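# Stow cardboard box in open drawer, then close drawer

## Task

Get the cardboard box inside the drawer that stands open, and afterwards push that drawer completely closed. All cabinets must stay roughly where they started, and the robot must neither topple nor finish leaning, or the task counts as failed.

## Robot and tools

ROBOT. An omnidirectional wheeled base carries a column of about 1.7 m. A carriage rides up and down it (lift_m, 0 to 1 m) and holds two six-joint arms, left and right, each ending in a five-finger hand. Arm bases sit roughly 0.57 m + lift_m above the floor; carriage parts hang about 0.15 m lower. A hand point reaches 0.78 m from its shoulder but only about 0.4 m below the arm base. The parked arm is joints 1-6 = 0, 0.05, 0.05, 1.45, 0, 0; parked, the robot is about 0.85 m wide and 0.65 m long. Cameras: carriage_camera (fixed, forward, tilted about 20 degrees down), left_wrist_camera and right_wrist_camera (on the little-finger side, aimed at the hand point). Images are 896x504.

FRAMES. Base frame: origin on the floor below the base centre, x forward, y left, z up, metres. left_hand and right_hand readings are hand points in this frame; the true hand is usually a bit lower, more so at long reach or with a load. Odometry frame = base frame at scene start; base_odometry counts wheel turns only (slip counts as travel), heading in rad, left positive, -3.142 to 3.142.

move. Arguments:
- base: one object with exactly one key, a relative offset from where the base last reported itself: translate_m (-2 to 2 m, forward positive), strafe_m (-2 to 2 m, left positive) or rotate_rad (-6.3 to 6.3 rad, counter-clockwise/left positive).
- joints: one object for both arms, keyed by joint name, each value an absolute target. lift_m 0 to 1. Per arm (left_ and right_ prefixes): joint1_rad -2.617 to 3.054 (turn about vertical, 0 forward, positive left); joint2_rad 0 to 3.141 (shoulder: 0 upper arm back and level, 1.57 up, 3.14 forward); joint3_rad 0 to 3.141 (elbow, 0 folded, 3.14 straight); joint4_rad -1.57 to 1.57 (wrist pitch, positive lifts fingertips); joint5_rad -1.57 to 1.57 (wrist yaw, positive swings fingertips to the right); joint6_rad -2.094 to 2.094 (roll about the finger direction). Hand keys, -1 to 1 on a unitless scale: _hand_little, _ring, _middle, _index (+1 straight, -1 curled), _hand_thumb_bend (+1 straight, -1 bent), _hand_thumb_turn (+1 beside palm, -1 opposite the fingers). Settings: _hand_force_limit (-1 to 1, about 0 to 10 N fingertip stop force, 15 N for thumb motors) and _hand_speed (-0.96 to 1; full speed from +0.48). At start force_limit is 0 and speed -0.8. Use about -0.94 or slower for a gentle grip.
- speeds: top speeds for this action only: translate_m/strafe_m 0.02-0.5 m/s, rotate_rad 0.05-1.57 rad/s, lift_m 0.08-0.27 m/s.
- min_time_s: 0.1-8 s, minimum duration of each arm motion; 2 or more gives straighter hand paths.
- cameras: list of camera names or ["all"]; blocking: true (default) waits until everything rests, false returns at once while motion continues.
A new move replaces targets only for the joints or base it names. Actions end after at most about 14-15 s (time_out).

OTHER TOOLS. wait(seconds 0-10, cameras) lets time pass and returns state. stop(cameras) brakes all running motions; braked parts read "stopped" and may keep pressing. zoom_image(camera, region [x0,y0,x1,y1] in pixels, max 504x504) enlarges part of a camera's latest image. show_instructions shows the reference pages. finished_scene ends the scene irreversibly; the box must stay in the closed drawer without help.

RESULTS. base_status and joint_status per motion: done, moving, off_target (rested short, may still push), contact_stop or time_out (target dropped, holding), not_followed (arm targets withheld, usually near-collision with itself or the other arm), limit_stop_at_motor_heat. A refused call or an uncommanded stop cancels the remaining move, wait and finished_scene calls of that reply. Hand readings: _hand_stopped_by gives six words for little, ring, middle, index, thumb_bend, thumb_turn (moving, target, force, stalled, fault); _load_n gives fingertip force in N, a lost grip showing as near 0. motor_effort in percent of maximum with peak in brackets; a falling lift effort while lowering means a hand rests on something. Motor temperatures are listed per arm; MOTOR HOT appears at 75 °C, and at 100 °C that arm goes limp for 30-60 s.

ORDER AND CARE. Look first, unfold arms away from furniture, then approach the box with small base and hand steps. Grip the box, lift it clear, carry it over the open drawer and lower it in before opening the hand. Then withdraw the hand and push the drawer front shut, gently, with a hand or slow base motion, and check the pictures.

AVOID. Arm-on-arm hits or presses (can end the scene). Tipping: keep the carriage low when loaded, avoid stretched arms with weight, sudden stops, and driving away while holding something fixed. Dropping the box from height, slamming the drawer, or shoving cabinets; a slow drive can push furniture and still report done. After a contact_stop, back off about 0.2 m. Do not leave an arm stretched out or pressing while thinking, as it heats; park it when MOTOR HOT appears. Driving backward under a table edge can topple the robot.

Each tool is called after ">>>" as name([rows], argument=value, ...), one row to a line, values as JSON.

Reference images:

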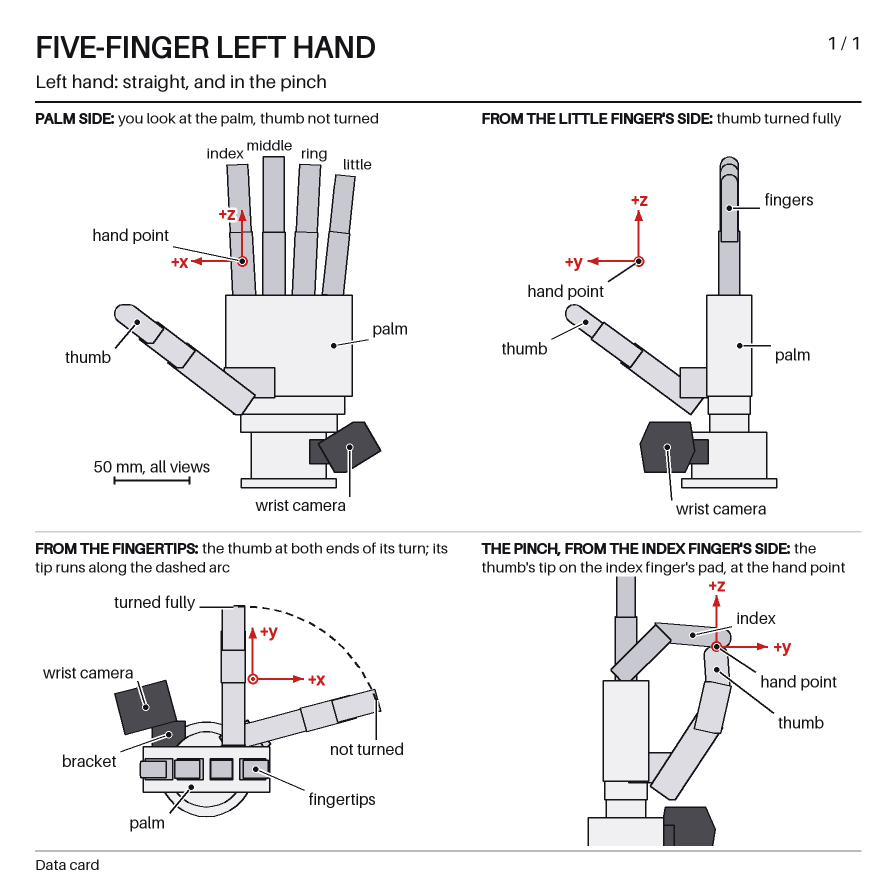

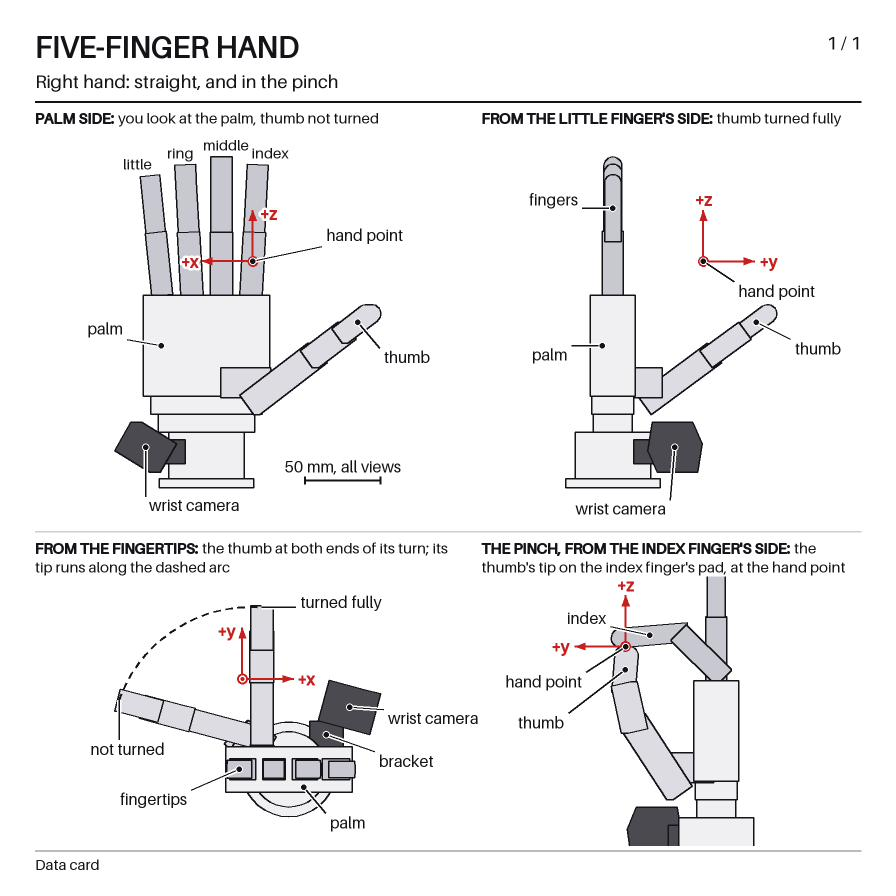

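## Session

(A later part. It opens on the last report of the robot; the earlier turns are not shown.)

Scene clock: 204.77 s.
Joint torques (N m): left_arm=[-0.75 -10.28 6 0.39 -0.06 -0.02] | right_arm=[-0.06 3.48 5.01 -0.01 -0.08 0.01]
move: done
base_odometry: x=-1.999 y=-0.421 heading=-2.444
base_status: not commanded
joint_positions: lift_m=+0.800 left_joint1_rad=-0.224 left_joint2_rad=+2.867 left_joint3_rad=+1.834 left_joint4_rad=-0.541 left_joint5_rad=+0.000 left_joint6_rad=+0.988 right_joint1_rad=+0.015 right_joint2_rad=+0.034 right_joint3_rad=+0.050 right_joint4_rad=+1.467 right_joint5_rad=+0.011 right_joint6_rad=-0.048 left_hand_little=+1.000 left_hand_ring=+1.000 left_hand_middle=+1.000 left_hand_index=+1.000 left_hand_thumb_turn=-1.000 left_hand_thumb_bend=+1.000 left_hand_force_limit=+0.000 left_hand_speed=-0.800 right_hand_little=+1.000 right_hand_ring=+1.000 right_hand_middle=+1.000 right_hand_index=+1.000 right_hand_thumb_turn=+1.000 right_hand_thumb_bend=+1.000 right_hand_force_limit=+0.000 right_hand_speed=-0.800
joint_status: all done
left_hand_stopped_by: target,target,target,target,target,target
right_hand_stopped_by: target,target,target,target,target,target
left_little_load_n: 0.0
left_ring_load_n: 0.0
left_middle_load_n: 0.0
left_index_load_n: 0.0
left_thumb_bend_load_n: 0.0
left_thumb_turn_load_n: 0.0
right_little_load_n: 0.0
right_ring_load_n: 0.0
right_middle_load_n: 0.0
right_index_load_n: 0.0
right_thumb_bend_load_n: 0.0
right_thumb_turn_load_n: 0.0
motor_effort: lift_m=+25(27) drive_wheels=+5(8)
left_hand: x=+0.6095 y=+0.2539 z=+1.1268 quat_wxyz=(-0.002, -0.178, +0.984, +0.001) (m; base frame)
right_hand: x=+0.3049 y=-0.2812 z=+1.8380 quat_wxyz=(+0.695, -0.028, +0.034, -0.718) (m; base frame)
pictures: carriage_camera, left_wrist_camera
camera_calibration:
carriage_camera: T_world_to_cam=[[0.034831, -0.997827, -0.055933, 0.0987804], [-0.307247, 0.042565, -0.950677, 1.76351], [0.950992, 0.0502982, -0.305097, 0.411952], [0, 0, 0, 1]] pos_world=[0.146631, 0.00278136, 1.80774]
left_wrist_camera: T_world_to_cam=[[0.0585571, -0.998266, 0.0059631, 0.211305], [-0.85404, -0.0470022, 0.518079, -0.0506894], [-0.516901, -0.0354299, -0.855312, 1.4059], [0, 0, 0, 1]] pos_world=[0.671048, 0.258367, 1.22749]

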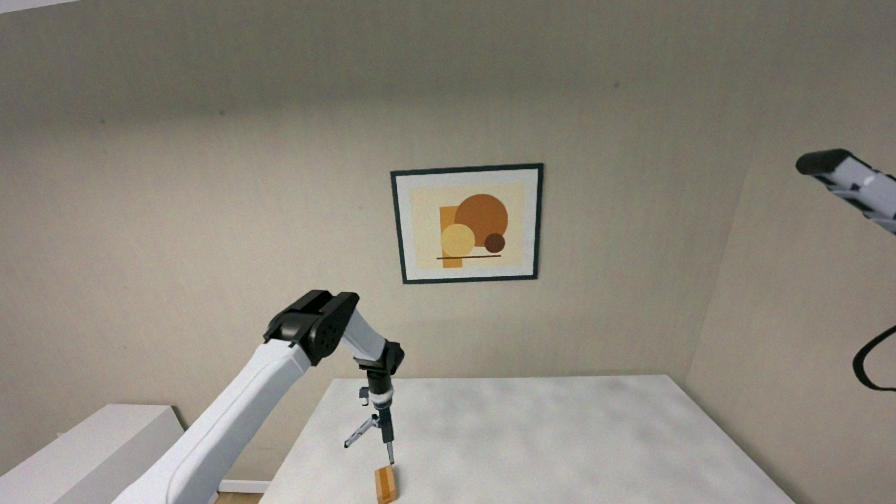

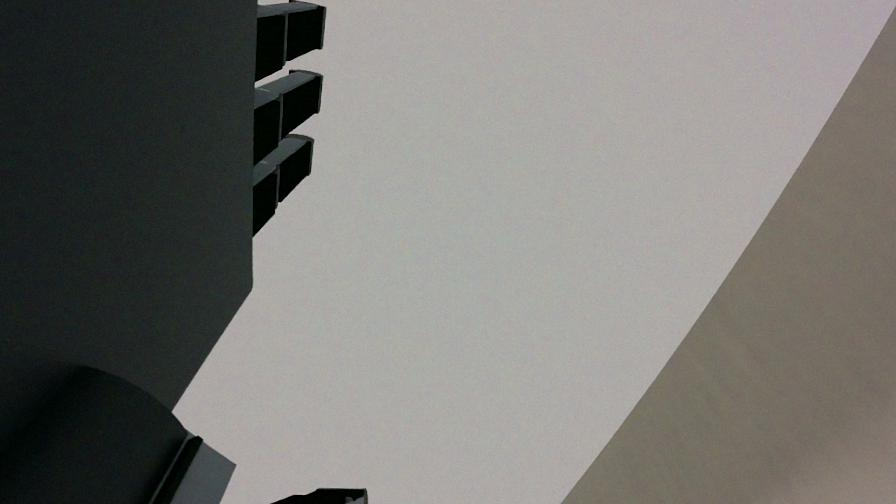

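>>> wait(seconds=0, cameras=["right_wrist_camera"])

Scene clock: 221.13 s.
Joint torques (N m): left_arm=[-0.79 -10.19 6.02 0.37 -0.07 -0.06] | right_arm=[0.16 3.45 4.96 -0.05 -0.04 0.03]
base_odometry: x=-1.999 y=-0.421 heading=-2.444
base_status: not commanded
joint_positions: lift_m=+0.800 left_joint1_rad=-0.224 left_joint2_rad=+2.867 left_joint3_rad=+1.834 left_joint4_rad=-0.541 left_joint5_rad=+0.000 left_joint6_rad=+0.988 right_joint1_rad=+0.015 right_joint2_rad=+0.034 right_joint3_rad=+0.050 right_joint4_rad=+1.467 right_joint5_rad=+0.011 right_joint6_rad=-0.048 left_hand_little=+1.000 left_hand_ring=+1.000 left_hand_middle=+1.000 left_hand_index=+1.000 left_hand_thumb_turn=-1.000 left_hand_thumb_bend=+1.000 left_hand_force_limit=+0.000 left_hand_speed=-0.800 right_hand_little=+1.000 right_hand_ring=+1.000 right_hand_middle=+1.000 right_hand_index=+1.000 right_hand_thumb_turn=+1.000 right_hand_thumb_bend=+1.000 right_hand_force_limit=+0.000 right_hand_speed=-0.800
joint_status: all done
left_hand_stopped_by: target,target,target,target,target,target
right_hand_stopped_by: target,target,target,target,target,target
left_little_load_n: 0.0
left_ring_load_n: 0.0
left_middle_load_n: 0.0
left_index_load_n: 0.0
left_thumb_bend_load_n: 0.0
left_thumb_turn_load_n: 0.0
right_little_load_n: 0.0
right_ring_load_n: 0.0
right_middle_load_n: 0.0
right_index_load_n: 0.0
right_thumb_bend_load_n: 0.0
right_thumb_turn_load_n: 0.0
motor_effort: lift_m=+25(27) drive_wheels=+6(8)
left_hand: x=+0.6095 y=+0.2539 z=+1.1268 quat_wxyz=(-0.002, -0.178, +0.984, +0.001) (m; base frame)
right_hand: x=+0.3049 y=-0.2812 z=+1.8380 quat_wxyz=(+0.695, -0.028, +0.034, -0.718) (m; base frame)
pictures: right_wrist_camera
camera_calibration:
right_wrist_camera: T_world_to_cam=[[0.964143, -0.25077, -0.0868519, -0.207066], [0.172387, 0.840614, -0.51347, 1.127], [0.201772, 0.480086, 0.853701, -1.37467], [0, 0, 0, 1]] pos_world=[0.282732, -0.339337, 1.73426]

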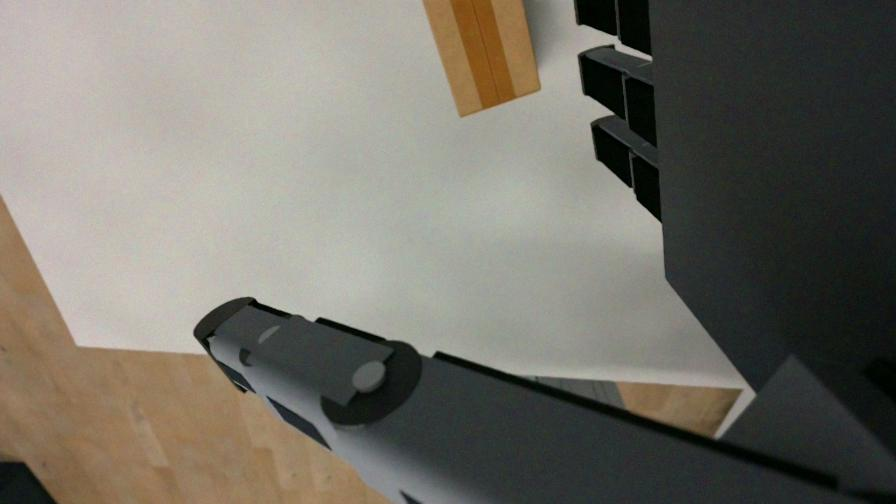

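>>> move(base={"translate_m": 0.023}, joints={"left_joint1_rad": -0.31, "left_joint6_rad": 0.91, "lift_m": 0.8}, speeds={"translate_m": 0.05}, cameras=["right_wrist_camera", "carriage_camera"])

>>> move(joints={"lift_m": 0.7}, cameras=["right_wrist_camera"])

Scene clock: 242.93 s.
Joint torques (N m): left_arm=[0.39 -10.28 6.06 0.33 -0.09 -0.21] | right_arm=[0.03 3.43 4.66 -0.04 -0.06 0.02]
move: done
base_odometry: x=-2.016 y=-0.435 heading=-2.444
base_status: done
joint_positions: lift_m=+0.800 left_joint1_rad=-0.313 left_joint2_rad=+2.867 left_joint3_rad=+1.834 left_joint4_rad=-0.534 left_joint5_rad=+0.001 left_joint6_rad=+0.922 right_joint1_rad=+0.015 right_joint2_rad=+0.034 right_joint3_rad=+0.050 right_joint4_rad=+1.467 right_joint5_rad=+0.011 right_joint6_rad=-0.048 left_hand_little=+1.000 left_hand_ring=+1.000 left_hand_middle=+1.000 left_hand_index=+1.000 left_hand_thumb_turn=-1.000 left_hand_thumb_bend=+1.000 left_hand_force_limit=+0.000 left_hand_speed=-0.800 right_hand_little=+1.000 right_hand_ring=+1.000 right_hand_middle=+1.000 right_hand_index=+1.000 right_hand_thumb_turn=+1.000 right_hand_thumb_bend=+1.000 right_hand_force_limit=+0.000 right_hand_speed=-0.800
joint_status: all done
left_hand_stopped_by: target,target,target,target,target,target
right_hand_stopped_by: target,target,target,target,target,target
left_little_load_n: 0.0
left_ring_load_n: 0.0
left_middle_load_n: 0.0
left_index_load_n: 0.0
left_thumb_bend_load_n: 0.0
left_thumb_turn_load_n: 0.0
right_little_load_n: 0.0
right_ring_load_n: 0.0
right_middle_load_n: 0.0
right_index_load_n: 0.0
right_thumb_bend_load_n: 0.0
right_thumb_turn_load_n: 0.0
motor_effort: lift_m=+25(26) drive_wheels=+6(17)
left_hand: x=+0.6015 y=+0.2157 z=+1.1262 quat_wxyz=(+0.001, -0.167, +0.986, -0.001) (m; base frame)
right_hand: x=+0.3049 y=-0.2812 z=+1.8380 quat_wxyz=(+0.695, -0.028, +0.034, -0.718) (m; base frame)
pictures: carriage_camera, right_wrist_camera
camera_calibration:
carriage_camera: T_world_to_cam=[[0.034831, -0.997827, -0.055933, 0.0987804], [-0.307247, 0.042565, -0.950677, 1.76351], [0.950992, 0.0502982, -0.305097, 0.411952], [0, 0, 0, 1]] pos_world=[0.146631, 0.00278136, 1.80774]
right_wrist_camera: T_world_to_cam=[[0.964143, -0.25077, -0.0868519, -0.207066], [0.172387, 0.840614, -0.51347, 1.127], [0.201772, 0.480086, 0.853701, -1.37467], [0, 0, 0, 1]] pos_world=[0.282732, -0.339337, 1.73426]

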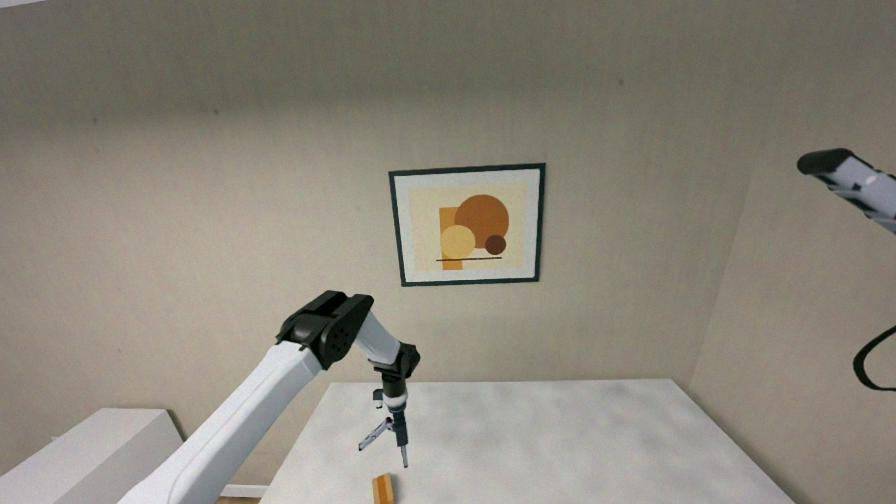

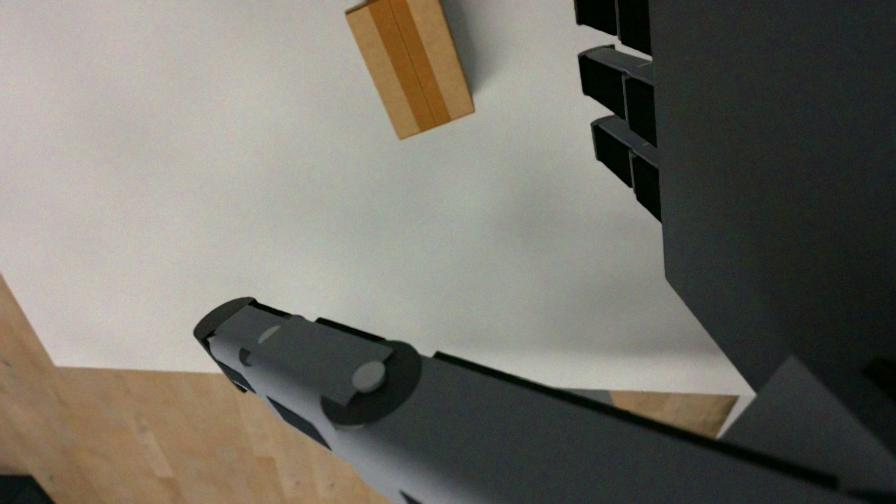

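Scene clock: 243.87 s.
Joint torques (N m): left_arm=[0.28 -11.75 5.39 0.31 -0.1 -0.17] | right_arm=[0.16 3.51 4.74 -0.02 -0.07 0.06]
move: done
base_odometry: x=-2.016 y=-0.435 heading=-2.444
base_status: not commanded
joint_positions: lift_m=+0.700 left_joint1_rad=-0.313 left_joint2_rad=+2.882 left_joint3_rad=+1.842 left_joint4_rad=-0.533 left_joint5_rad=+0.001 left_joint6_rad=+0.922 right_joint1_rad=+0.015 right_joint2_rad=+0.034 right_joint3_rad=+0.050 right_joint4_rad=+1.467 right_joint5_rad=+0.011 right_joint6_rad=-0.048 left_hand_little=+1.000 left_hand_ring=+1.000 left_hand_middle=+1.000 left_hand_index=+1.000 left_hand_thumb_turn=-1.000 left_hand_thumb_bend=+1.000 left_hand_force_limit=+0.000 left_hand_speed=-0.800 right_hand_little=+1.000 right_hand_ring=+1.000 right_hand_middle=+1.000 right_hand_index=+1.000 right_hand_thumb_turn=+1.000 right_hand_thumb_bend=+1.000 right_hand_force_limit=+0.000 right_hand_speed=-0.800
joint_status: all done
left_hand_stopped_by: target,target,target,target,target,target
right_hand_stopped_by: target,target,target,target,target,target
left_little_load_n: 0.0
left_ring_load_n: 0.0
left_middle_load_n: 0.0
left_index_load_n: 0.0
left_thumb_bend_load_n: 0.0
left_thumb_turn_load_n: 0.0
right_little_load_n: 0.0
right_ring_load_n: 0.0
right_middle_load_n: 0.0
right_index_load_n: 0.0
right_thumb_bend_load_n: 0.0
right_thumb_turn_load_n: 0.0
motor_effort: lift_m=+25(32) drive_wheels=+5(7)
left_hand: x=+0.6002 y=+0.2161 z=+1.0217 quat_wxyz=(-0.001, -0.167, +0.986, +0.000) (m; base frame)
right_hand: x=+0.3049 y=-0.2812 z=+1.7380 quat_wxyz=(+0.695, -0.028, +0.034, -0.718) (m; base frame)
pictures: right_wrist_camera
camera_calibration:
right_wrist_camera: T_world_to_cam=[[0.964143, -0.25077, -0.0868519, -0.215751], [0.172387, 0.840614, -0.51347, 1.07565], [0.201772, 0.480086, 0.853701, -1.2893], [0, 0, 0, 1]] pos_world=[0.282732, -0.339337, 1.63426]

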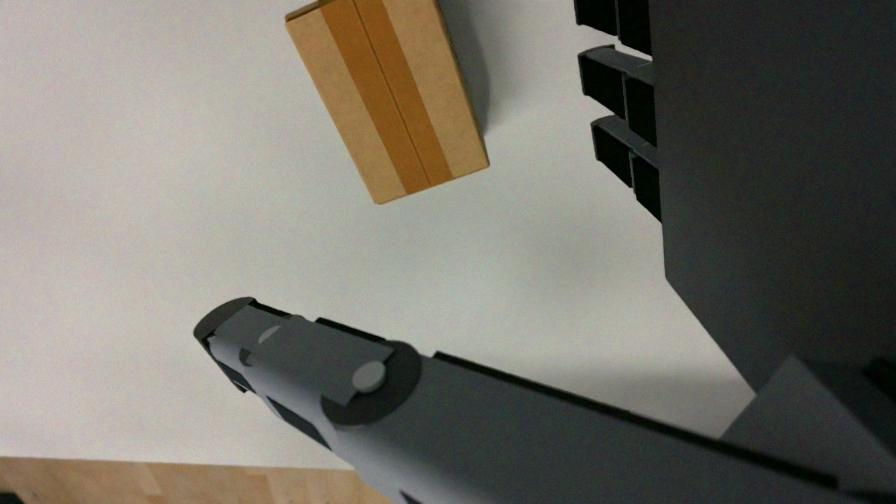

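>>> move(joints={"lift_m": 0.85})

>>> move(joints={"left_joint1_rad": 0.115, "left_joint2_rad": 2.745, "left_joint3_rad": 1.385, "left_joint4_rad": 0.06, "left_joint5_rad": 0.749, "left_joint6_rad": 1.194}, min_time_s=3, cameras=["right_wrist_camera", "carriage_camera"])

Scene clock: 316.13 s.
Joint torques (N m): left_arm=[0.32 -11.62 5.14 0.32 -0.05 -0.16] | right_arm=[0.08 3.4 4.79 -0.05 -0.03 0.01]
Motor temperatures (°C): left_arm=[30 50 35 26 27 24] | right_arm=[27 28 36 26 27 26]
move: done
base_odometry: x=-2.016 y=-0.435 heading=-2.444
base_status: not commanded
joint_positions: lift_m=+0.850 left_joint1_rad=-0.313 left_joint2_rad=+2.884 left_joint3_rad=+1.843 left_joint4_rad=-0.532 left_joint5_rad=+0.001 left_joint6_rad=+0.921 right_joint1_rad=+0.015 right_joint2_rad=+0.034 right_joint3_rad=+0.050 right_joint4_rad=+1.467 right_joint5_rad=+0.011 right_joint6_rad=-0.048 left_hand_little=+1.000 left_hand_ring=+1.000 left_hand_middle=+1.000 left_hand_index=+1.000 left_hand_thumb_turn=-1.000 left_hand_thumb_bend=+1.000 left_hand_force_limit=+0.000 left_hand_speed=-0.800 right_hand_little=+1.000 right_hand_ring=+1.000 right_hand_middle=+1.000 right_hand_index=+1.000 right_hand_thumb_turn=+1.000 right_hand_thumb_bend=+1.000 right_hand_force_limit=+0.000 right_hand_speed=-0.800
joint_status: all done
left_hand_stopped_by: target,target,target,target,target,target
right_hand_stopped_by: target,target,target,target,target,target
left_little_load_n: 0.0
left_ring_load_n: 0.0
left_middle_load_n: 0.0
left_index_load_n: 0.0
left_thumb_bend_load_n: 0.0
left_thumb_turn_load_n: 0.0
right_little_load_n: 0.0
right_ring_load_n: 0.0
right_middle_load_n: 0.0
right_index_load_n: 0.0
right_thumb_bend_load_n: 0.0
right_thumb_turn_load_n: 0.0
motor_effort: lift_m=+31(40) drive_wheels=+5(7)
left_hand: x=+0.6001 y=+0.2161 z=+1.1706 quat_wxyz=(-0.001, -0.167, +0.986, +0.000) (m; base frame)
right_hand: x=+0.3049 y=-0.2812 z=+1.8874 quat_wxyz=(+0.695, -0.028, +0.034, -0.718) (m; base frame)
pictures: none

Scene clock: 319.43 s.
Joint torques (N m): left_arm=[0.72 -14.53 2.11 0.78 0.64 0.09] | right_arm=[0.12 3.52 4.85 -0.05 -0.05 0.04]
move: done
base_odometry: x=-2.016 y=-0.435 heading=-2.444
base_status: not commanded
joint_positions: lift_m=+0.850 left_joint1_rad=+0.108 left_joint2_rad=+2.797 left_joint3_rad=+1.393 left_joint4_rad=+0.046 left_joint5_rad=+0.737 left_joint6_rad=+1.182 right_joint1_rad=+0.015 right_joint2_rad=+0.034 right_joint3_rad=+0.050 right_joint4_rad=+1.467 right_joint5_rad=+0.011 right_joint6_rad=-0.048 left_hand_little=+1.000 left_hand_ring=+1.000 left_hand_middle=+1.000 left_hand_index=+1.000 left_hand_thumb_turn=-1.000 left_hand_thumb_bend=+1.000 left_hand_force_limit=+0.000 left_hand_speed=-0.800 right_hand_little=+1.000 right_hand_ring=+1.000 right_hand_middle=+1.000 right_hand_index=+1.000 right_hand_thumb_turn=+1.000 right_hand_thumb_bend=+1.000 right_hand_force_limit=+0.000 right_hand_speed=-0.800
joint_status: all done
left_hand_stopped_by: target,target,target,target,target,target
right_hand_stopped_by: target,target,target,target,target,target
left_little_load_n: 0.0
left_ring_load_n: 0.0
left_middle_load_n: -0.5
left_index_load_n: 0.0
left_thumb_bend_load_n: 0.0
left_thumb_turn_load_n: 0.0
right_little_load_n: 0.0
right_ring_load_n: 0.0
right_middle_load_n: 0.0
right_index_load_n: 0.0
right_thumb_bend_load_n: -0.5
right_thumb_turn_load_n: 0.0
motor_effort: lift_m=+31(31) drive_wheels=+5(6)
left_hand: x=+0.5992 y=+0.2506 z=+1.1573 quat_wxyz=(+0.048, -0.191, +0.909, -0.369) (m; base frame)
right_hand: x=+0.3049 y=-0.2812 z=+1.8874 quat_wxyz=(+0.695, -0.028, +0.034, -0.718) (m; base frame)
pictures: carriage_camera, right_wrist_camera
camera_calibration:
carriage_camera: T_world_to_cam=[[0.034831, -0.997827, -0.055933, 0.101543], [-0.307247, 0.042565, -0.950677, 1.81048], [0.950992, 0.0502982, -0.305097, 0.427024], [0, 0, 0, 1]] pos_world=[0.146631, 0.00278136, 1.85714]
right_wrist_camera: T_world_to_cam=[[0.964143, -0.25077, -0.0868519, -0.202776], [0.172387, 0.840614, -0.51347, 1.15237], [0.201772, 0.480086, 0.853701, -1.41685], [0, 0, 0, 1]] pos_world=[0.282732, -0.339337, 1.78366]

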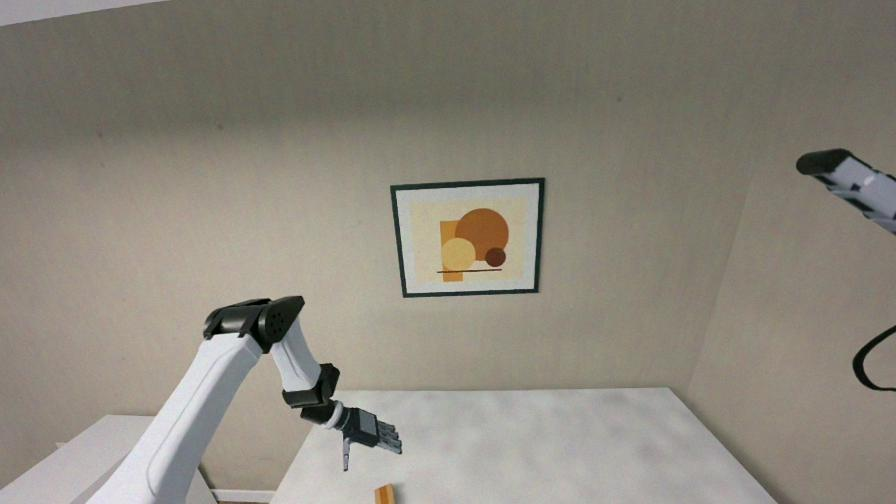

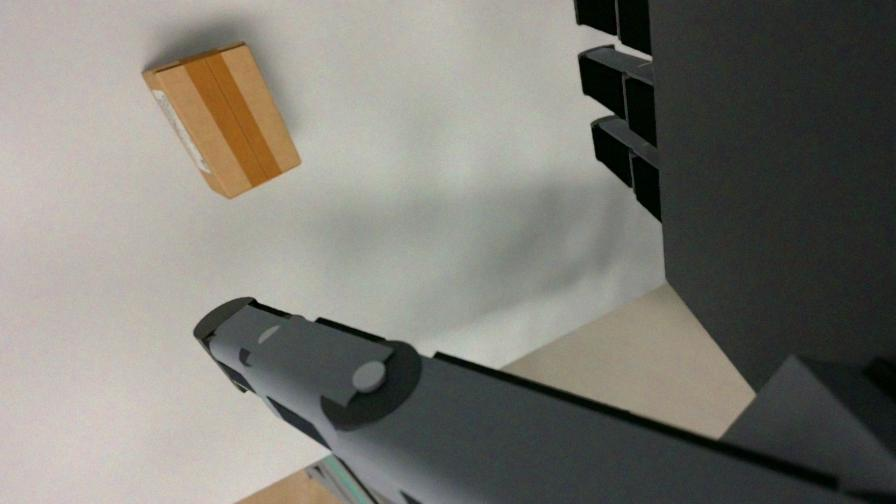

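>>> move(base={"translate_m": 0.012}, joints={"left_joint1_rad": 0.088}, speeds={"translate_m": 0.05})

>>> move(joints={"lift_m": 0.70}, speeds={"lift_m": 0.1}, cameras=["right_wrist_camera", "carriage_camera"])

Scene clock: 345.20 s.
Joint torques (N m): left_arm=[-0.43 -14.52 2.15 0.79 0.56 0.07] | right_arm=[0.23 3.58 4.79 -0.04 -0.08 0.02]
move: done
base_odometry: x=-2.026 y=-0.443 heading=-2.445
base_status: done
joint_positions: lift_m=+0.850 left_joint1_rad=+0.093 left_joint2_rad=+2.797 left_joint3_rad=+1.393 left_joint4_rad=+0.051 left_joint5_rad=+0.739 left_joint6_rad=+1.182 right_joint1_rad=+0.015 right_joint2_rad=+0.034 right_joint3_rad=+0.050 right_joint4_rad=+1.466 right_joint5_rad=+0.011 right_joint6_rad=-0.048 left_hand_little=+1.000 left_hand_ring=+1.000 left_hand_middle=+1.000 left_hand_index=+1.000 left_hand_thumb_turn=-1.000 left_hand_thumb_bend=+1.000 left_hand_force_limit=+0.000 left_hand_speed=-0.800 right_hand_little=+1.000 right_hand_ring=+1.000 right_hand_middle=+1.000 right_hand_index=+1.000 right_hand_thumb_turn=+1.000 right_hand_thumb_bend=+1.000 right_hand_force_limit=+0.000 right_hand_speed=-0.800
joint_status: all done
left_hand_stopped_by: target,target,target,target,target,target
right_hand_stopped_by: target,target,target,target,target,target
left_little_load_n: 0.0
left_ring_load_n: 0.0
left_middle_load_n: 0.0
left_index_load_n: 0.0
left_thumb_bend_load_n: 0.0
left_thumb_turn_load_n: 0.0
right_little_load_n: 0.0
right_ring_load_n: 0.0
right_middle_load_n: 0.0
right_index_load_n: 0.0
right_thumb_bend_load_n: 0.0
right_thumb_turn_load_n: 0.0
motor_effort: lift_m=+31(31) drive_wheels=+5(17)
left_hand: x=+0.5997 y=+0.2450 z=+1.1575 quat_wxyz=(+0.048, -0.183, +0.910, -0.370) (m; base frame)
right_hand: x=+0.3052 y=-0.2812 z=+1.8873 quat_wxyz=(+0.695, -0.028, +0.034, -0.718) (m; base frame)
pictures: none

Scene clock: 347.10 s.
Joint torques (N m): left_arm=[-0.57 -13.61 2.51 0.77 0.55 0.08] | right_arm=[0.02 3.55 4.86 -0.02 -0.04 0.05]
move: done
base_odometry: x=-2.026 y=-0.443 heading=-2.445
base_status: not commanded
joint_positions: lift_m=+0.700 left_joint1_rad=+0.093 left_joint2_rad=+2.786 left_joint3_rad=+1.390 left_joint4_rad=+0.054 left_joint5_rad=+0.740 left_joint6_rad=+1.182 right_joint1_rad=+0.015 right_joint2_rad=+0.034 right_joint3_rad=+0.050 right_joint4_rad=+1.466 right_joint5_rad=+0.011 right_joint6_rad=-0.048 left_hand_little=+1.000 left_hand_ring=+1.000 left_hand_middle=+1.000 left_hand_index=+1.000 left_hand_thumb_turn=-1.000 left_hand_thumb_bend=+1.000 left_hand_force_limit=+0.000 left_hand_speed=-0.800 right_hand_little=+1.000 right_hand_ring=+1.000 right_hand_middle=+1.000 right_hand_index=+1.000 right_hand_thumb_turn=+1.000 right_hand_thumb_bend=+1.000 right_hand_force_limit=+0.000 right_hand_speed=-0.800
joint_status: all done
left_hand_stopped_by: target,target,target,target,target,target
right_hand_stopped_by: target,target,target,target,target,target
left_little_load_n: 0.0
left_ring_load_n: 0.0
left_middle_load_n: 0.0
left_index_load_n: 0.0
left_thumb_bend_load_n: 0.0
left_thumb_turn_load_n: 0.5
right_little_load_n: 0.0
right_ring_load_n: 0.0
right_middle_load_n: 0.0
right_index_load_n: 0.0
right_thumb_bend_load_n: 0.0
right_thumb_turn_load_n: 0.0
motor_effort: lift_m=+25(30) drive_wheels=-6(6)
left_hand: x=+0.6034 y=+0.2450 z=+1.0118 quat_wxyz=(+0.053, -0.181, +0.909, -0.371) (m; base frame)
right_hand: x=+0.3052 y=-0.2812 z=+1.7379 quat_wxyz=(+0.695, -0.028, +0.034, -0.718) (m; base frame)
pictures: carriage_camera, right_wrist_camera
camera_calibration:
carriage_camera: T_world_to_cam=[[0.034831, -0.997827, -0.055933, 0.0931871], [-0.307247, 0.042565, -0.950677, 1.66844], [0.950992, 0.0502982, -0.305097, 0.381442], [0, 0, 0, 1]] pos_world=[0.146631, 0.00278136, 1.70774]
right_wrist_camera: T_world_to_cam=[[0.96404, -0.250775, -0.0879731, -0.21409], [0.171798, 0.840622, -0.513653, 1.07604], [0.202764, 0.480068, 0.853476, -1.28917], [0, 0, 0, 1]] pos_world=[0.282928, -0.339337, 1.63415]

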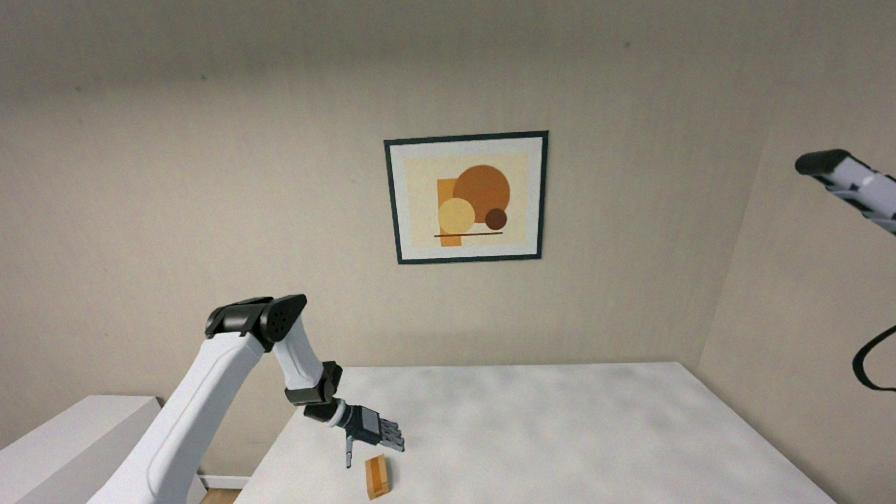

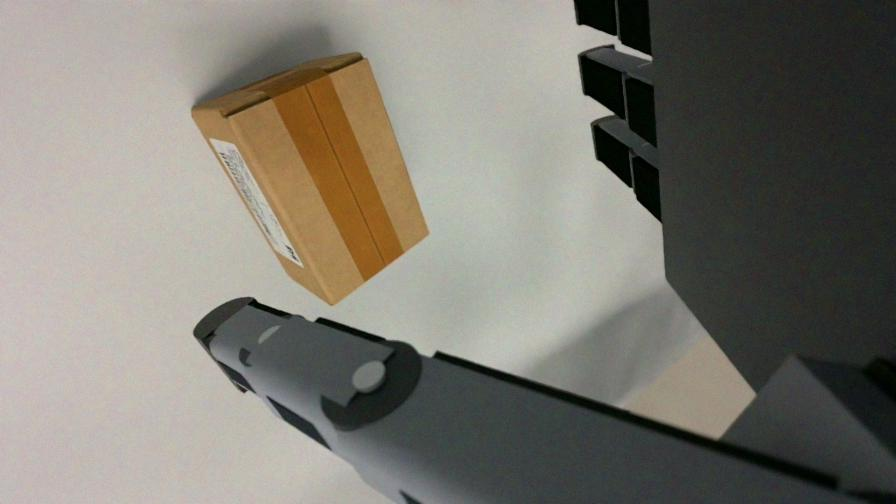

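>>> move(joints={"lift_m": 0.628}, speeds={"lift_m": 0.08}, cameras=["right_wrist_camera", "carriage_camera"])

Scene clock: 366.60 s.
Joint torques (N m): left_arm=[-0.43 -13.26 2.43 0.75 0.53 0.08] | right_arm=[-0.02 3.48 4.79 0 -0.05 0.04]
move: done
base_odometry: x=-2.026 y=-0.443 heading=-2.445
base_status: not commanded
joint_positions: lift_m=+0.628 left_joint1_rad=+0.093 left_joint2_rad=+2.782 left_joint3_rad=+1.389 left_joint4_rad=+0.054 left_joint5_rad=+0.741 left_joint6_rad=+1.182 right_joint1_rad=+0.015 right_joint2_rad=+0.034 right_joint3_rad=+0.050 right_joint4_rad=+1.466 right_joint5_rad=+0.011 right_joint6_rad=-0.048 left_hand_little=+1.000 left_hand_ring=+1.000 left_hand_middle=+1.000 left_hand_index=+1.000 left_hand_thumb_turn=-1.000 left_hand_thumb_bend=+1.000 left_hand_force_limit=+0.000 left_hand_speed=-0.800 right_hand_little=+1.000 right_hand_ring=+1.000 right_hand_middle=+1.000 right_hand_index=+1.000 right_hand_thumb_turn=+1.000 right_hand_thumb_bend=+1.000 right_hand_force_limit=+0.000 right_hand_speed=-0.800
joint_status: all done
left_hand_stopped_by: target,target,target,target,target,target
right_hand_stopped_by: target,target,target,target,target,target
left_little_load_n: 0.0
left_ring_load_n: 0.0
left_middle_load_n: -0.5
left_index_load_n: 0.0
left_thumb_bend_load_n: 0.0
left_thumb_turn_load_n: 0.0
right_little_load_n: 0.0
right_ring_load_n: 0.0
right_middle_load_n: 0.0
right_index_load_n: 0.0
right_thumb_bend_load_n: 0.0
right_thumb_turn_load_n: 0.0
motor_effort: lift_m=+25(27) drive_wheels=+5(6)
left_hand: x=+0.6042 y=+0.2449 z=+0.9410 quat_wxyz=(+0.054, -0.180, +0.909, -0.372) (m; base frame)
right_hand: x=+0.3052 y=-0.2812 z=+1.6659 quat_wxyz=(+0.695, -0.028, +0.034, -0.718) (m; base frame)
pictures: carriage_camera, right_wrist_camera
camera_calibration:
carriage_camera: T_world_to_cam=[[0.034831, -0.997827, -0.055933, 0.0891599], [-0.307247, 0.042565, -0.950677, 1.6], [0.950992, 0.0502982, -0.305097, 0.359475], [0, 0, 0, 1]] pos_world=[0.146631, 0.00278136, 1.63574]
right_wrist_camera: T_world_to_cam=[[0.96404, -0.250775, -0.0879731, -0.220424], [0.171798, 0.840622, -0.513653, 1.03905], [0.202764, 0.480068, 0.853476, -1.22772], [0, 0, 0, 1]] pos_world=[0.282928, -0.339337, 1.56215]

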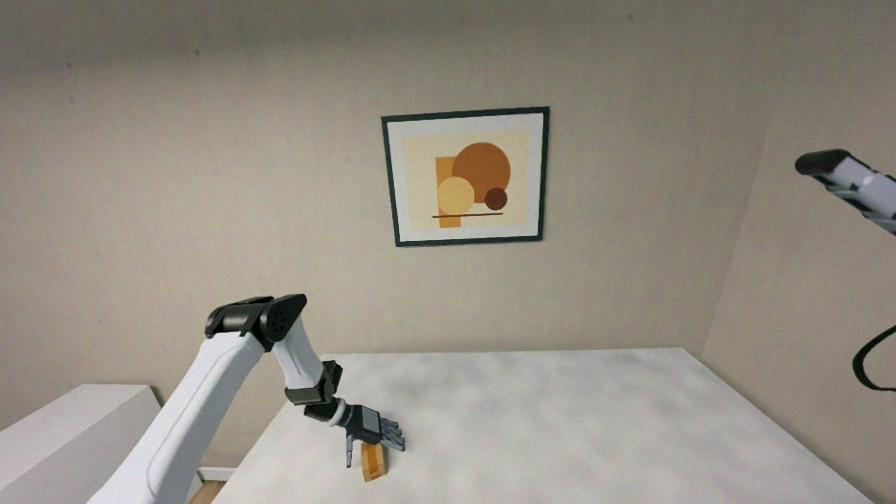

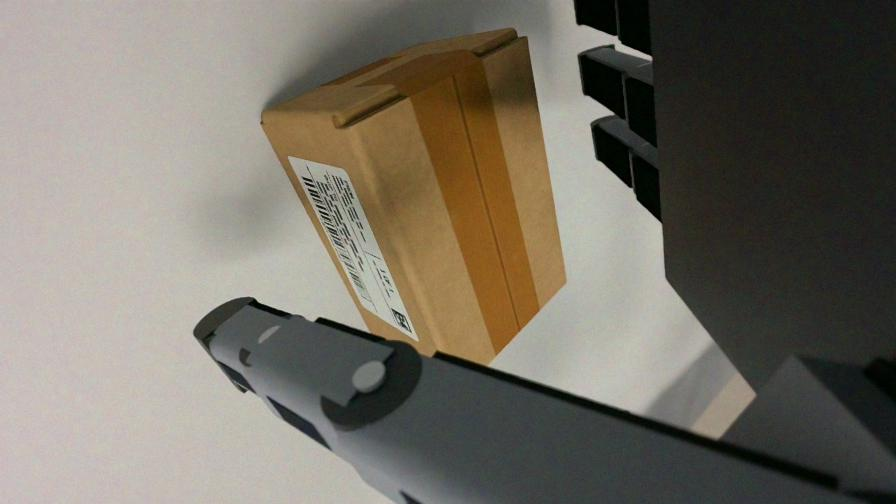

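>>> move(joints={"lift_m": 0.622, "left_hand_speed": -0.85, "left_hand_force_limit": -0.3}, speeds={"lift_m": 0.08})

>>> move(joints={"left_hand_thumb_bend": 0.5, "left_hand_index": 0.3, "left_hand_middle": 0.3}, cameras=["right_wrist_camera", "carriage_camera"])

Scene clock: 379.07 s.
Joint torques (N m): left_arm=[-0.43 -13.07 2.56 0.78 0.54 0.06] | right_arm=[0.1 3.47 4.86 -0.06 -0.07 0.04]
Motor temperatures (°C): left_arm=[30 55 32 27 27 24] | right_arm=[27 27 36 26 27 26]
move: done
base_odometry: x=-2.026 y=-0.443 heading=-2.445
base_status: not commanded
joint_positions: lift_m=+0.622 left_joint1_rad=+0.093 left_joint2_rad=+2.781 left_joint3_rad=+1.387 left_joint4_rad=+0.055 left_joint5_rad=+0.742 left_joint6_rad=+1.182 right_joint1_rad=+0.015 right_joint2_rad=+0.034 right_joint3_rad=+0.050 right_joint4_rad=+1.466 right_joint5_rad=+0.011 right_joint6_rad=-0.048 left_hand_little=+1.000 left_hand_ring=+1.000 left_hand_middle=+1.000 left_hand_index=+1.000 left_hand_thumb_turn=-1.000 left_hand_thumb_bend=+1.000 left_hand_force_limit=-0.300 left_hand_speed=-0.850 right_hand_little=+1.000 right_hand_ring=+1.000 right_hand_middle=+1.000 right_hand_index=+1.000 right_hand_thumb_turn=+1.000 right_hand_thumb_bend=+1.000 right_hand_force_limit=+0.000 right_hand_speed=-0.800
joint_status: all done
left_hand_stopped_by: target,target,target,target,target,target
right_hand_stopped_by: target,target,target,target,target,target
left_little_load_n: 0.0
left_ring_load_n: 0.0
left_middle_load_n: 0.0
left_index_load_n: 0.0
left_thumb_bend_load_n: 0.0
left_thumb_turn_load_n: 0.0
right_little_load_n: 0.0
right_ring_load_n: 0.0
right_middle_load_n: 0.0
right_index_load_n: 0.0
right_thumb_bend_load_n: 0.0
right_thumb_turn_load_n: 0.0
motor_effort: lift_m=+25(27) drive_wheels=+5(6)
left_hand: x=+0.6041 y=+0.2448 z=+0.9354 quat_wxyz=(+0.054, -0.180, +0.909, -0.372) (m; base frame)
right_hand: x=+0.3052 y=-0.2812 z=+1.6599 quat_wxyz=(+0.695, -0.028, +0.034, -0.718) (m; base frame)
pictures: none

Scene clock: 381.67 s.
Joint torques (N m): left_arm=[-0.54 -13.19 2.59 0.77 0.32 0.1] | right_arm=[0.03 3.49 4.86 -0.02 -0.03 0.06]
Motor temperatures (°C): left_arm=[30 56 32 27 27 24] | right_arm=[27 27 36 26 27 26]
move: off_target
base_odometry: x=-2.026 y=-0.443 heading=-2.445
base_status: not commanded
joint_positions: lift_m=+0.622 left_joint1_rad=+0.093 left_joint2_rad=+2.781 left_joint3_rad=+1.387 left_joint4_rad=+0.056 left_joint5_rad=+0.762 left_joint6_rad=+1.182 right_joint1_rad=+0.015 right_joint2_rad=+0.034 right_joint3_rad=+0.050 right_joint4_rad=+1.466 right_joint5_rad=+0.011 right_joint6_rad=-0.048 left_hand_little=+1.000 left_hand_ring=+1.000 left_hand_middle=+0.301 left_hand_index=+0.300 left_hand_thumb_turn=-1.000 left_hand_thumb_bend=+0.524 left_hand_force_limit=-0.300 left_hand_speed=-0.850 right_hand_little=+1.000 right_hand_ring=+1.000 right_hand_middle=+1.000 right_hand_index=+1.000 right_hand_thumb_turn=+1.000 right_hand_thumb_bend=+1.000 right_hand_force_limit=+0.000 right_hand_speed=-0.800
joint_status: left_hand_thumb_bend off_target (ended at +0.524, target +0.500); the others done
left_hand_stopped_by: target,target,target,target,force,target
right_hand_stopped_by: target,target,target,target,target,target
left_little_load_n: 0.0
left_ring_load_n: 0.0
left_middle_load_n: 5.5
left_index_load_n: 1.5
left_thumb_bend_load_n: 5.5
left_thumb_turn_load_n: 0.5
right_little_load_n: 0.0
right_ring_load_n: 0.0
right_middle_load_n: 0.0
right_index_load_n: 0.0
right_thumb_bend_load_n: 0.0
right_thumb_turn_load_n: 0.0
motor_effort: lift_m=+25(26) drive_wheels=+5(6)
left_hand: x=+0.6042 y=+0.2413 z=+0.9373 quat_wxyz=(+0.052, -0.178, +0.906, -0.381) (m; base frame)
right_hand: x=+0.3052 y=-0.2812 z=+1.6599 quat_wxyz=(+0.695, -0.028, +0.034, -0.718) (m; base frame)
pictures: carriage_camera, right_wrist_camera
camera_calibration:
carriage_camera: T_world_to_cam=[[0.034831, -0.997827, -0.055933, 0.0888243], [-0.307247, 0.042565, -0.950677, 1.59429], [0.950992, 0.0502982, -0.305097, 0.357645], [0, 0, 0, 1]] pos_world=[0.146631, 0.00278136, 1.62974]
right_wrist_camera: T_world_to_cam=[[0.96404, -0.250775, -0.0879731, -0.220951], [0.171798, 0.840622, -0.513653, 1.03597], [0.202764, 0.480068, 0.853476, -1.2226], [0, 0, 0, 1]] pos_world=[0.282928, -0.339337, 1.55615]

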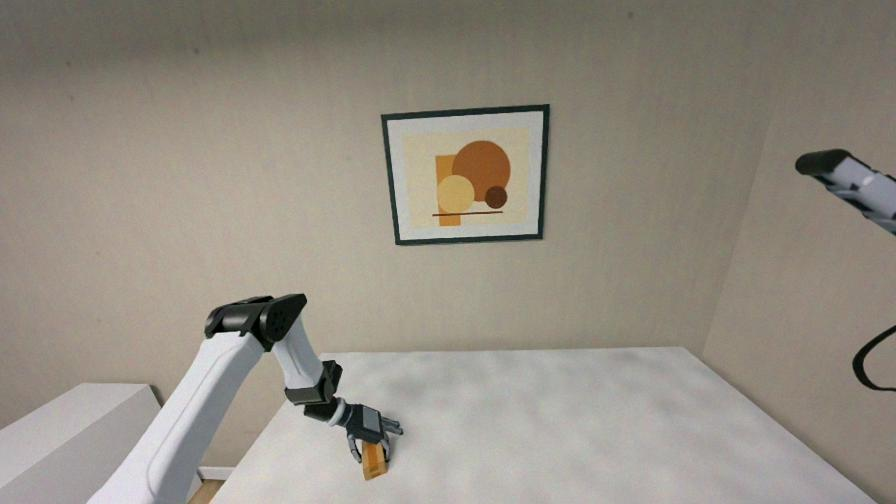

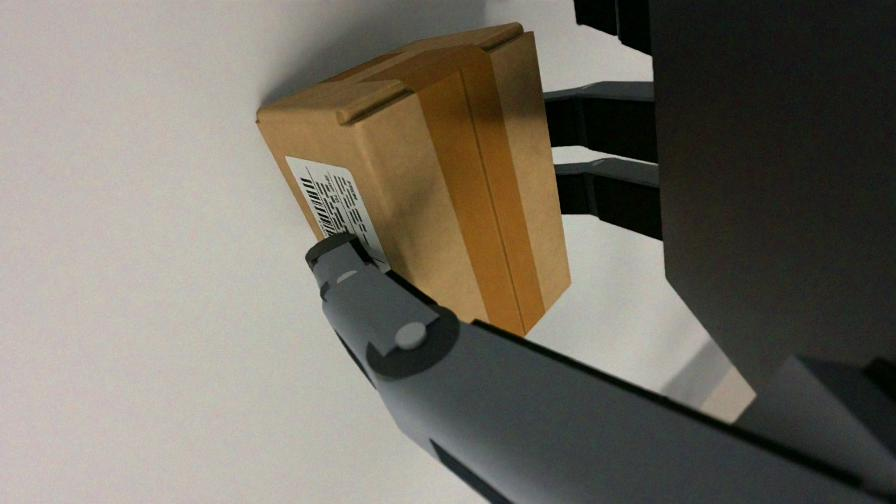

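>>> move(joints={"left_hand_thumb_bend": -0.3, "left_hand_index": -0.5, "left_hand_middle": -0.5, "left_hand_force_limit": 0.3, "left_hand_speed": -0.94})

>>> move(joints={"lift_m": 0.70}, speeds={"lift_m": 0.08}, cameras=["right_wrist_camera", "carriage_camera"])

Scene clock: 394.10 s.
Joint torques (N m): left_arm=[-0.53 -13.07 2.56 0.74 0.3 0.11] | right_arm=[0.08 3.49 4.89 -0.02 -0.07 0.01]
Motor temperatures (°C): left_arm=[30 57 32 27 27 24] | right_arm=[27 27 36 26 27 26]
move: off_target
base_odometry: x=-2.026 y=-0.443 heading=-2.445
base_status: not commanded
joint_positions: lift_m=+0.622 left_joint1_rad=+0.093 left_joint2_rad=+2.781 left_joint3_rad=+1.387 left_joint4_rad=+0.056 left_joint5_rad=+0.762 left_joint6_rad=+1.183 right_joint1_rad=+0.015 right_joint2_rad=+0.034 right_joint3_rad=+0.050 right_joint4_rad=+1.466 right_joint5_rad=+0.011 right_joint6_rad=-0.048 left_hand_little=+1.000 left_hand_ring=+1.000 left_hand_middle=+0.297 left_hand_index=+0.286 left_hand_thumb_turn=-1.000 left_hand_thumb_bend=+0.521 left_hand_force_limit=+0.300 left_hand_speed=-0.940 right_hand_little=+1.000 right_hand_ring=+1.000 right_hand_middle=+1.000 right_hand_index=+1.000 right_hand_thumb_turn=+1.000 right_hand_thumb_bend=+1.000 right_hand_force_limit=+0.000 right_hand_speed=-0.800
joint_status: left_hand_middle off_target (ended at +0.297, target -0.500); left_hand_index off_target (ended at +0.286, target -0.500); left_hand_thumb_bend off_target (ended at +0.521, target -0.300); the others done
left_hand_stopped_by: target,target,force,force,force,target
right_hand_stopped_by: target,target,target,target,target,target
left_little_load_n: 0.0
left_ring_load_n: 0.0
left_middle_load_n: 5.0
left_index_load_n: 7.5
left_thumb_bend_load_n: 10.0
left_thumb_turn_load_n: -1.0
right_little_load_n: 0.0
right_ring_load_n: 0.0
right_middle_load_n: 0.0
right_index_load_n: 0.0
right_thumb_bend_load_n: 0.0
right_thumb_turn_load_n: 0.0
motor_effort: lift_m=+25(26) drive_wheels=+5(5)
left_hand: x=+0.6042 y=+0.2414 z=+0.9373 quat_wxyz=(+0.052, -0.178, +0.906, -0.381) (m; base frame)
right_hand: x=+0.3052 y=-0.2812 z=+1.6599 quat_wxyz=(+0.695, -0.028, +0.034, -0.718) (m; base frame)
pictures: none

Scene clock: 395.43 s.
Joint torques (N m): left_arm=[-0.44 -13.04 2.61 0.74 0.46 0.09] | right_arm=[0.08 3.49 4.85 -0.02 -0.04 0.05]
Motor temperatures (°C): left_arm=[30 57 32 27 27 24] | right_arm=[27 27 36 26 27 26]
move: done
base_odometry: x=-2.026 y=-0.443 heading=-2.445
base_status: not commanded
joint_positions: lift_m=+0.700 left_joint1_rad=+0.093 left_joint2_rad=+2.780 left_joint3_rad=+1.387 left_joint4_rad=+0.055 left_joint5_rad=+0.749 left_joint6_rad=+1.183 right_joint1_rad=+0.015 right_joint2_rad=+0.034 right_joint3_rad=+0.050 right_joint4_rad=+1.466 right_joint5_rad=+0.011 right_joint6_rad=-0.048 left_hand_little=+1.000 left_hand_ring=+1.000 left_hand_middle=+0.297 left_hand_index=+0.286 left_hand_thumb_turn=-1.000 left_hand_thumb_bend=+0.521 left_hand_force_limit=+0.300 left_hand_speed=-0.940 right_hand_little=+1.000 right_hand_ring=+1.000 right_hand_middle=+1.000 right_hand_index=+1.000 right_hand_thumb_turn=+1.000 right_hand_thumb_bend=+1.000 right_hand_force_limit=+0.000 right_hand_speed=-0.800
joint_status: all done
left_hand_stopped_by: target,target,force,force,force,target
right_hand_stopped_by: target,target,target,target,target,target
left_little_load_n: 0.0
left_ring_load_n: 0.0
left_middle_load_n: 5.5
left_index_load_n: 7.5
left_thumb_bend_load_n: 9.5
left_thumb_turn_load_n: -1.5
right_little_load_n: 0.0
right_ring_load_n: 0.0
right_middle_load_n: 0.0
right_index_load_n: 0.0
right_thumb_bend_load_n: 0.5
right_thumb_turn_load_n: 0.0
motor_effort: lift_m=+31(39) drive_wheels=-6(6)
left_hand: x=+0.6040 y=+0.2436 z=+1.0137 quat_wxyz=(+0.053, -0.179, +0.908, -0.375) (m; base frame)
right_hand: x=+0.3052 y=-0.2812 z=+1.7373 quat_wxyz=(+0.695, -0.028, +0.034, -0.718) (m; base frame)
pictures: carriage_camera, right_wrist_camera
camera_calibration:
carriage_camera: T_world_to_cam=[[0.034831, -0.997827, -0.055933, 0.0931535], [-0.307247, 0.042565, -0.950677, 1.66787], [0.950992, 0.0502982, -0.305097, 0.381259], [0, 0, 0, 1]] pos_world=[0.146631, 0.00278136, 1.70714]
right_wrist_camera: T_world_to_cam=[[0.96404, -0.250775, -0.0879731, -0.214134], [0.171798, 0.840622, -0.513653, 1.07578], [0.202764, 0.480068, 0.853476, -1.28875], [0, 0, 0, 1]] pos_world=[0.282928, -0.339337, 1.63365]

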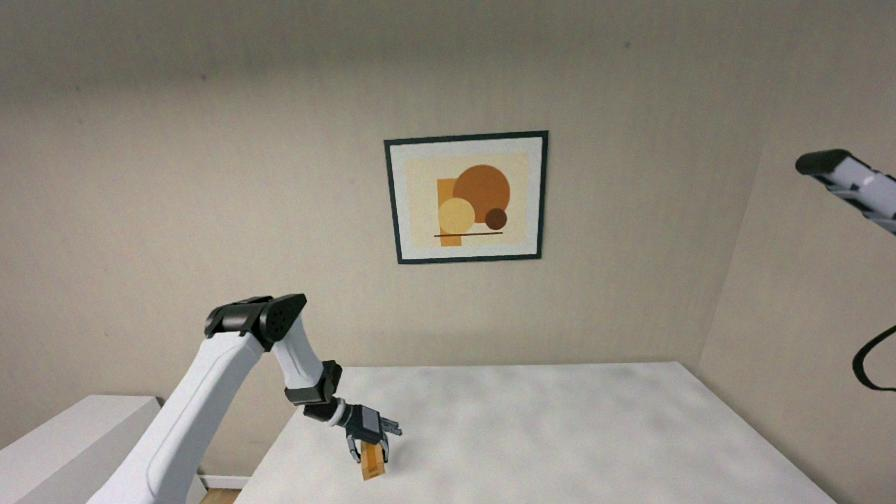

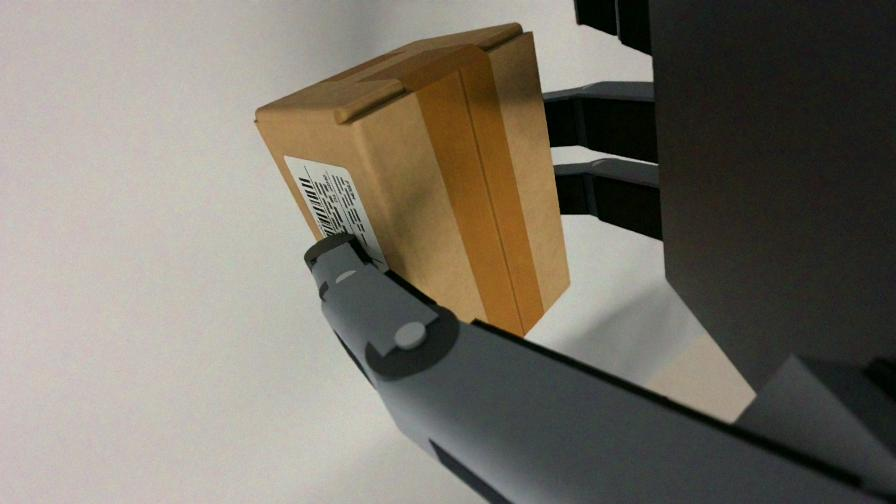

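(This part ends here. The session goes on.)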